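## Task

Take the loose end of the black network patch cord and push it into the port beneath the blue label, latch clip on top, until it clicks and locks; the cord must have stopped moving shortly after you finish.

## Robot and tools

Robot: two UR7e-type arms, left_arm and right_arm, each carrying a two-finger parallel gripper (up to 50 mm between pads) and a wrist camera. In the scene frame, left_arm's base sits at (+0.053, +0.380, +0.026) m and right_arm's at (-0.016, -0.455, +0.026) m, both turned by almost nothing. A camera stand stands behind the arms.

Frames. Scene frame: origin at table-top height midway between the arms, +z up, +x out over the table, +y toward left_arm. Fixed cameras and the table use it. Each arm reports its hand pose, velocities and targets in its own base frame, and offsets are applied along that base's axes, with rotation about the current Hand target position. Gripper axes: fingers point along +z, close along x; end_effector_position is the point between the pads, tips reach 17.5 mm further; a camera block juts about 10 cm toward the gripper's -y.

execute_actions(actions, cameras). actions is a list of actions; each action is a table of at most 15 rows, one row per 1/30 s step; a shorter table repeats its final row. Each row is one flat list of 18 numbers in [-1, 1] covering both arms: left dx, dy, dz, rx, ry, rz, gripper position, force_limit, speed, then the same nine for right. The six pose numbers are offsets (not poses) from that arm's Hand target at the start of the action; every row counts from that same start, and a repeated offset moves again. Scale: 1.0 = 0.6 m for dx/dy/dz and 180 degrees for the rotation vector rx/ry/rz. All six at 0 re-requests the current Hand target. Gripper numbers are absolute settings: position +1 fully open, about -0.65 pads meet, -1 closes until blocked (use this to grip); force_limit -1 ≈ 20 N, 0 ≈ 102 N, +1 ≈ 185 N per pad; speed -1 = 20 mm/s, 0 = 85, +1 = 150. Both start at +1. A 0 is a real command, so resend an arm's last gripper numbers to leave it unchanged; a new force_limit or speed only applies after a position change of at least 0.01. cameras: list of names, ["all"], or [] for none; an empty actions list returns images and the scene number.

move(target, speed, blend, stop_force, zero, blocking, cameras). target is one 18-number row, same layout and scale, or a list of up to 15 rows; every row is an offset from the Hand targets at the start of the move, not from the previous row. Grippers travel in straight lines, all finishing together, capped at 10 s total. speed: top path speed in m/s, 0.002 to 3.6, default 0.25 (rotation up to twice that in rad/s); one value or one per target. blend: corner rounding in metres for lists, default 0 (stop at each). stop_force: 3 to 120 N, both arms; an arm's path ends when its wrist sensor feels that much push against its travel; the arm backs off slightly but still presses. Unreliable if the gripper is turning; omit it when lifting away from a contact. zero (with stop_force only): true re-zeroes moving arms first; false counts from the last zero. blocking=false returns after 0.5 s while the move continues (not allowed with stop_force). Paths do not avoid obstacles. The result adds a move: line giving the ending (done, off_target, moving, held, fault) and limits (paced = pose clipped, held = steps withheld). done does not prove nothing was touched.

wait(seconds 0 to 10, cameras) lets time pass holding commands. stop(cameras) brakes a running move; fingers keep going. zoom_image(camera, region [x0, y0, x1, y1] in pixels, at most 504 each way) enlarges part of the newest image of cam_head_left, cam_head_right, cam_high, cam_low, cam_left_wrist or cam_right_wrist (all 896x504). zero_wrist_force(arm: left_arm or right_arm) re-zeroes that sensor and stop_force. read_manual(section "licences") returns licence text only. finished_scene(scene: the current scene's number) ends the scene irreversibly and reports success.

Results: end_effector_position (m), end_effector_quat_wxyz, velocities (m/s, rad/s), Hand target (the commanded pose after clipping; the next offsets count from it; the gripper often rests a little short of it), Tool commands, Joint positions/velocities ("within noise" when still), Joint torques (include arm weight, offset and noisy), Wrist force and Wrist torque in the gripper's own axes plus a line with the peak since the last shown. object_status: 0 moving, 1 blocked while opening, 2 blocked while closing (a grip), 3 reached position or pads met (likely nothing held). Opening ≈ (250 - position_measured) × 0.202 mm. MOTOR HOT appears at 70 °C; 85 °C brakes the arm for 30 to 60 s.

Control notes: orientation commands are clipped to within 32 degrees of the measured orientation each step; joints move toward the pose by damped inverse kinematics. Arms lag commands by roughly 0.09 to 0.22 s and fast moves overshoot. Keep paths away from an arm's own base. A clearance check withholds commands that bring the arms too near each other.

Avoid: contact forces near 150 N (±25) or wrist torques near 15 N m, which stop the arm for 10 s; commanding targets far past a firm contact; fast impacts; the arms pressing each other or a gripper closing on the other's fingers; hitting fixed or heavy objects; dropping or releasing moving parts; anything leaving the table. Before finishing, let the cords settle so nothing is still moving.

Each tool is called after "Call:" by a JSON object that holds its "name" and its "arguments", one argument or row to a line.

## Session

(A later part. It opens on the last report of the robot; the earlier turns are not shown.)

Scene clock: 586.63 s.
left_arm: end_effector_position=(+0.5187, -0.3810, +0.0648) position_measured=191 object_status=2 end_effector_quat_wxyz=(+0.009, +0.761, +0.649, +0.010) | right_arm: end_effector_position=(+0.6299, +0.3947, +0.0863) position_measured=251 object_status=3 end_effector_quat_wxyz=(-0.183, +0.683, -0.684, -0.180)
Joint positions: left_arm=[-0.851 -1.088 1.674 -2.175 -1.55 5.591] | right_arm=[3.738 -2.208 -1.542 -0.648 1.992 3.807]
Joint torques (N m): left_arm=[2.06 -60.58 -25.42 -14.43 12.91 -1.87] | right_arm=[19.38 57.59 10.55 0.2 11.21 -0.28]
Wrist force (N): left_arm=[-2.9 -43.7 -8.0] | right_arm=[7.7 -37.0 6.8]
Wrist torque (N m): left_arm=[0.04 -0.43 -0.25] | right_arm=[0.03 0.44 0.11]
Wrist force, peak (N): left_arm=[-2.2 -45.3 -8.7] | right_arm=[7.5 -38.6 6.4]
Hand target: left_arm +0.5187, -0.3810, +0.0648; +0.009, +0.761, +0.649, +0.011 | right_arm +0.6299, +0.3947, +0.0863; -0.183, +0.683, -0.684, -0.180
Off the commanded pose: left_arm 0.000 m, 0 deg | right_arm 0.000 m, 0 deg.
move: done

Call:
{"name": "move", "arguments": {
  "target": [-0.012,0.0016,0,0,0.009,0.002,-1,-0.5,-0.95,0,0,0,0,0,0,-1,-0.8,-0.9],
  "speed": 0.015,
  "cameras": ["cam_left_wrist"]
}}

Call:
{"name": "zoom_image", "arguments": {
  "camera": "cam_left_wrist",
  "region": [410, 230, 570, 340]
}}

Scene clock: 596.63 s.
left_arm: end_effector_position=(+0.5116, -0.3800, +0.0648) position_measured=191 object_status=2 end_effector_quat_wxyz=(+0.000, +0.759, +0.651, +0.000) | right_arm: end_effector_position=(+0.6298, +0.3947, +0.0862) position_measured=251 object_status=3 end_effector_quat_wxyz=(-0.183, +0.683, -0.684, -0.180)
Joint positions: left_arm=[-0.85 -1.092 1.674 -2.153 -1.571 5.585] | right_arm=[3.738 -2.208 -1.542 -0.648 1.992 3.807]
Joint torques (N m): left_arm=[14.98 -63.53 -24.96 1.99 -1.82 -2.23] | right_arm=[-4.2 47.86 23.88 2.31 -1.23 -0.28]
Wrist force (N): left_arm=[-7.4 11.5 4.1] | right_arm=[-1.3 -2.2 1.1]
Wrist torque (N m): left_arm=[0.44 -0.50 -0.06] | right_arm=[-0.37 0.35 -0.06]
Wrist force, peak (N): left_arm=[-3.1 -44.3 -8.0] | right_arm=[7.5 -37.3 6.8]
Hand target: left_arm +0.5115, -0.3800, +0.0648; +0.000, +0.759, +0.652, +0.000 | right_arm +0.6299, +0.3947, +0.0863; -0.183, +0.683, -0.684, -0.180
Off the commanded pose: left_arm 0.000 m, 0 deg | right_arm 0.000 m, 0 deg.
move: done
camera_calibration:
cam_left_wrist: T_world_to_cam=[[0.168477, 0.985706, -0.000545975, 0.29604], [0.923231, -0.157604, 0.350435, -0.541468], [0.34534, -0.0595442, -0.936587, -0.00976723], [0, 0, 0, 1]] pos_world=[0.453397, -0.377727, 0.180763]
Images, in order (width x height): cam_left_wrist 896x504.

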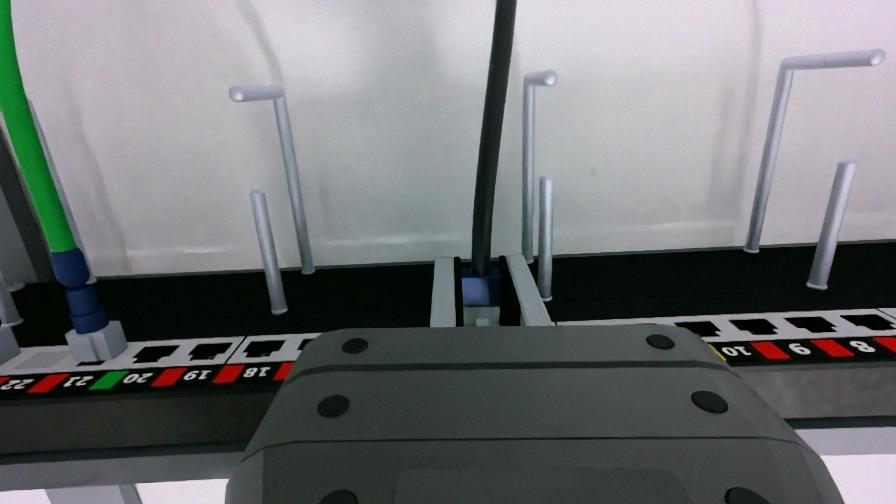

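Scaled by 3.150 from the camera's 896x504 image, which has a finer 1280x720 frame.

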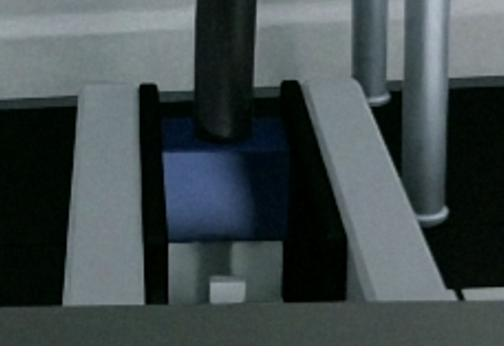

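Call:
{"name": "move", "arguments": {
  "target": [0.0025,-0.0003,0,0,0,0.002,-1,-0.5,-0.95,0.03,0,0,0,0,0,-1,-0.8,-0.9],
  "speed": 0.02
}}

Call:
{"name": "move", "arguments": {
  "target": [0,0,0,0,0,0,1,-0.5,-0.95,0.06,0,0.1,0,0,0,-1,-0.8,-0.9],
  "speed": 0.1
}}

Call:
{"name": "wait", "arguments": {
  "seconds": 1
}}

Call:
{"name": "move", "arguments": {
  "target": [-0.04,0.005,0.15,0,0,0,1,-0.5,-0.95,0,0,0,0,0,0,-1,-0.8,-0.9],
  "speed": 0.08,
  "cameras": ["cam_left_wrist"]
}}

Call:
{"name": "zoom_image", "arguments": {
  "camera": "cam_left_wrist",
  "region": [380, 230, 580, 370]
}}

Scene clock: 605.90 s.
left_arm: end_effector_position=(+0.5130, -0.3802, +0.0648) position_measured=191 object_status=2 end_effector_quat_wxyz=(+0.000, +0.757, +0.654, +0.000) | right_arm: end_effector_position=(+0.6478, +0.3947, +0.0863) position_measured=251 object_status=3 end_effector_quat_wxyz=(-0.183, +0.683, -0.684, -0.180)
Joint positions: left_arm=[-0.848 -1.089 1.67 -2.152 -1.571 5.581] | right_arm=[3.724 -2.239 -1.483 -0.681 1.996 3.792]
Joint torques (N m): left_arm=[12.11 -34.43 -32.9 -2.33 -1.86 -2.12] | right_arm=[-6.89 46.29 31.79 0.62 3.32 -0.47]
Wrist force (N): left_arm=[8.1 -11.6 -2.0] | right_arm=[-1.4 -2.5 1.6]
Wrist torque (N m): left_arm=[-0.08 -0.34 -0.06] | right_arm=[-0.42 0.38 -0.06]
Wrist force, peak (N): left_arm=[-7.7 11.5 6.0] | right_arm=[-1.4 -2.5 1.6]
Hand target: left_arm +0.5130, -0.3802, +0.0648; +0.000, +0.757, +0.654, +0.000 | right_arm +0.6479, +0.3947, +0.0863; -0.183, +0.683, -0.684, -0.180
Off the commanded pose: left_arm 0.000 m, 0 deg | right_arm 0.000 m, 0 deg.
move: done

Scene clock: 607.77 s.
left_arm: end_effector_position=(+0.5130, -0.3802, +0.0648) position_measured=3 object_status=0 end_effector_quat_wxyz=(+0.000, +0.757, +0.654, +0.000) | right_arm: end_effector_position=(+0.6839, +0.3947, +0.1463) position_measured=251 object_status=3 end_effector_quat_wxyz=(-0.183, +0.683, -0.684, -0.180)
Joint positions: left_arm=[-0.848 -1.089 1.67 -2.151 -1.571 5.581] | right_arm=[3.696 -2.242 -1.302 -0.872 2.004 3.763]
Joint torques (N m): left_arm=[10.42 -42.45 -13.52 -2.17 -1.77 -2.4] | right_arm=[-7.28 48.42 33.73 0.44 3.46 -1.27]
Wrist force (N): left_arm=[2.1 0.9 -1.6] | right_arm=[-1.1 -2.3 1.3]
Wrist torque (N m): left_arm=[0.22 -0.45 0.07] | right_arm=[-0.38 0.33 0.05]
Wrist force, peak (N): left_arm=[8.3 -11.3 -2.3] | right_arm=[-1.5 -2.8 1.0]
Hand target: left_arm +0.5130, -0.3802, +0.0648; +0.000, +0.757, +0.654, +0.000 | right_arm +0.6839, +0.3947, +0.1463; -0.183, +0.683, -0.684, -0.180
Off the commanded pose: left_arm 0.000 m, 0 deg | right_arm 0.000 m, 0 deg.
move: done

Scene clock: 608.77 s.
left_arm: end_effector_position=(+0.5130, -0.3802, +0.0648) position_measured=3 object_status=3 end_effector_quat_wxyz=(+0.000, +0.757, +0.654, +0.000) | right_arm: end_effector_position=(+0.6839, +0.3947, +0.1463) position_measured=251 object_status=3 end_effector_quat_wxyz=(-0.183, +0.683, -0.684, -0.180)
Joint positions: left_arm=[-0.848 -1.089 1.67 -2.151 -1.571 5.581] | right_arm=[3.696 -2.242 -1.302 -0.872 2.004 3.763]
Joint torques (N m): left_arm=[9.56 -46.67 -13.26 -2.05 -1.82 -2.32] | right_arm=[-7.19 47.86 34.14 0.47 3.41 -1.24]
Wrist force (N): left_arm=[2.1 0.5 -1.6] | right_arm=[-1.5 -2.7 1.4]
Wrist torque (N m): left_arm=[0.17 -0.45 0.07] | right_arm=[-0.43 0.38 0.04]
Wrist force, peak (N): left_arm=[2.1 0.7 -1.9] | right_arm=[-1.5 -2.7 1.4]
Hand target: left_arm +0.5130, -0.3802, +0.0648; +0.000, +0.757, +0.654, +0.000 | right_arm +0.6839, +0.3947, +0.1463; -0.183, +0.683, -0.684, -0.180
Tool commands: left_gripper/position=+1.0 left_gripper/force_limit=-0.5 left_gripper/speed=-0.95 right_gripper/position=-1.0 right_gripper/force_limit=-0.8 right_gripper/speed=-0.9
Off the commanded pose: left_arm 0.000 m, 0 deg | right_arm 0.000 m, 0 deg.
wait: 1.00 s; at rest by 0.17 s

Scene clock: 610.47 s.
left_arm: end_effector_position=(+0.4890, -0.3772, +0.1546) position_measured=3 object_status=3 end_effector_quat_wxyz=(+0.000, +0.757, +0.654, +0.000) end_effector_velocity=(-0.001, +0.000, +0.001) end_effector_angular_velocity=(+0.002, +0.001, -0.002) | right_arm: end_effector_position=(+0.6839, +0.3947, +0.1463) position_measured=251 object_status=3 end_effector_quat_wxyz=(-0.183, +0.683, -0.684, -0.180)
Joint positions: left_arm=[-0.874 -1.233 1.625 -1.962 -1.571 5.554] | right_arm=[3.696 -2.242 -1.302 -0.872 2.004 3.763]
Joint velocities: left_arm=[-0.002 -0.002 0 0.005 0 0] | right_arm=[within noise]
Joint torques (N m): left_arm=[-11.67 -55.34 -31.18 0.09 -1.39 -2.26] | right_arm=[-7.26 48.48 34.06 0.53 3.4 -1.09]
Wrist force (N): left_arm=[2.3 1.1 -1.4] | right_arm=[-1.4 -2.6 1.4]
Wrist torque (N m): left_arm=[0.27 -0.51 0.08] | right_arm=[-0.42 0.37 0.04]
Wrist force, peak (N): left_arm=[2.5 0.8 -1.3] | right_arm=[-1.4 -2.6 1.4]
Hand target: left_arm +0.4890, -0.3772, +0.1548; +0.000, +0.757, +0.654, +0.000 | right_arm +0.6839, +0.3947, +0.1463; -0.183, +0.683, -0.684, -0.180
Off the commanded pose: left_arm 0.000 m, 0 deg | right_arm 0.000 m, 0 deg.
move: done
camera_calibration:
cam_left_wrist: T_world_to_cam=[[0.162168, 0.986763, -0.000605489, 0.300615], [0.924377, -0.1517, 0.350021, -0.549973], [0.345296, -0.0573218, -0.936742, 0.0832427], [0, 0, 0, 1]] pos_world=[0.430889, -0.375295, 0.270661]
Images, in order (width x height): cam_left_wrist 896x504.

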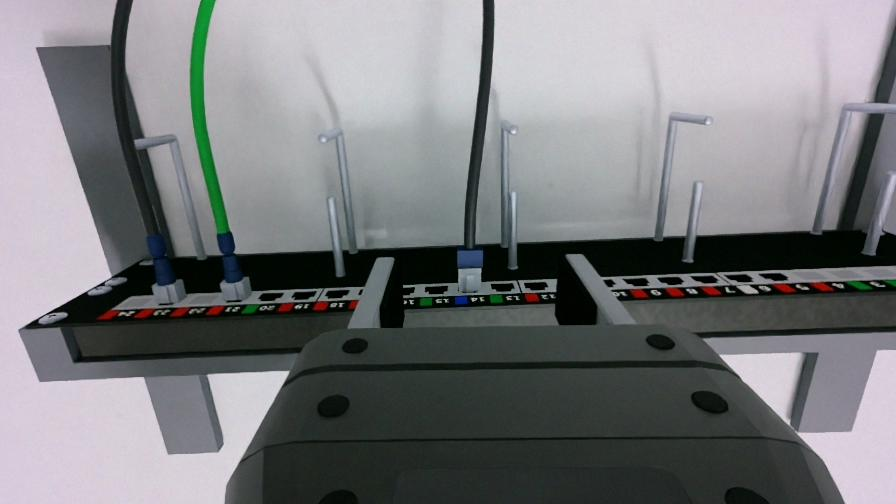

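Scaled by 2.520 from the camera's 896x504 image, which has a finer 1280x720 frame.

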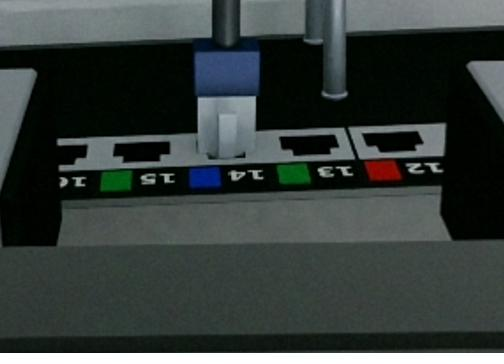

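Call:
{"name": "zoom_image", "arguments": {
  "camera": "cam_left_wrist",
  "region": [440, 230, 510, 310]
}}

Call:
{"name": "zoom_image", "arguments": {
  "camera": "cam_left_wrist",
  "region": [200, 225, 270, 315]
}}

Scaled by 6.300 from the camera's 896x504 image, which has a finer 1280x720 frame.

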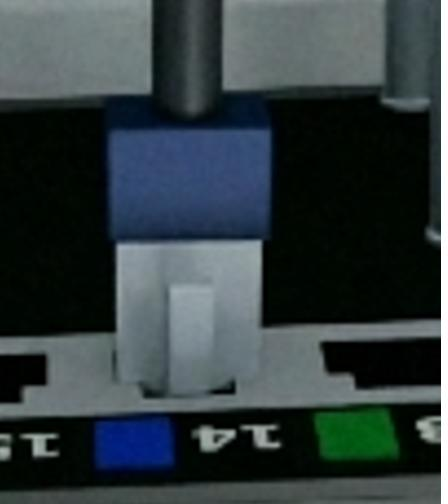

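Scaled by 5.600 from the camera's 896x504 image, which has a finer 1280x720 frame.

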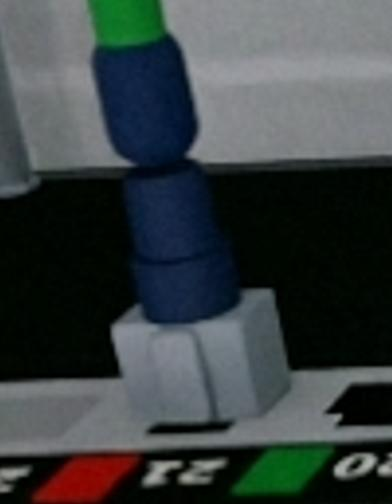

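Call:
{"name": "wait", "arguments": {
  "seconds": 1.5
}}

Call:
{"name": "finished_scene", "arguments": {
  "scene": 1
}}

Scene clock: 627.43 s.
left_arm: end_effector_position=(+0.4890, -0.3772, +0.1548) position_measured=3 object_status=3 end_effector_quat_wxyz=(+0.000, +0.757, +0.654, +0.000) | right_arm: end_effector_position=(+0.6839, +0.3947, +0.1463) position_measured=251 object_status=3 end_effector_quat_wxyz=(-0.183, +0.683, -0.684, -0.180)
Joint positions: left_arm=[-0.874 -1.233 1.624 -1.962 -1.571 5.554] | right_arm=[3.696 -2.242 -1.302 -0.872 2.004 3.763]
Joint torques (N m): left_arm=[-11.42 -56.45 -31.05 -0.16 1.72 -2.51] | right_arm=[-7.01 47.76 33.72 0.6 3.33 -1.19]
Wrist force (N): left_arm=[1.8 0.7 -1.1] | right_arm=[-1.3 -2.5 1.4]
Wrist torque (N m): left_arm=[0.20 -0.44 0.07] | right_arm=[-0.40 0.35 0.05]
Wrist force, peak (N): left_arm=[2.3 1.0 -1.4] | right_arm=[-1.2 -2.8 1.4]
Hand target: left_arm +0.4890, -0.3772, +0.1548; +0.000, +0.757, +0.654, +0.000 | right_arm +0.6839, +0.3947, +0.1463; -0.183, +0.683, -0.684, -0.180
Tool commands: left_gripper/position=+1.0 left_gripper/force_limit=-0.5 left_gripper/speed=-0.95 right_gripper/position=-1.0 right_gripper/force_limit=-0.8 right_gripper/speed=-0.9
Off the commanded pose: left_arm 0.000 m, 0 deg | right_arm 0.000 m, 0 deg.
wait: 1.50 s; at rest from the start

The scene is finished: the task was done.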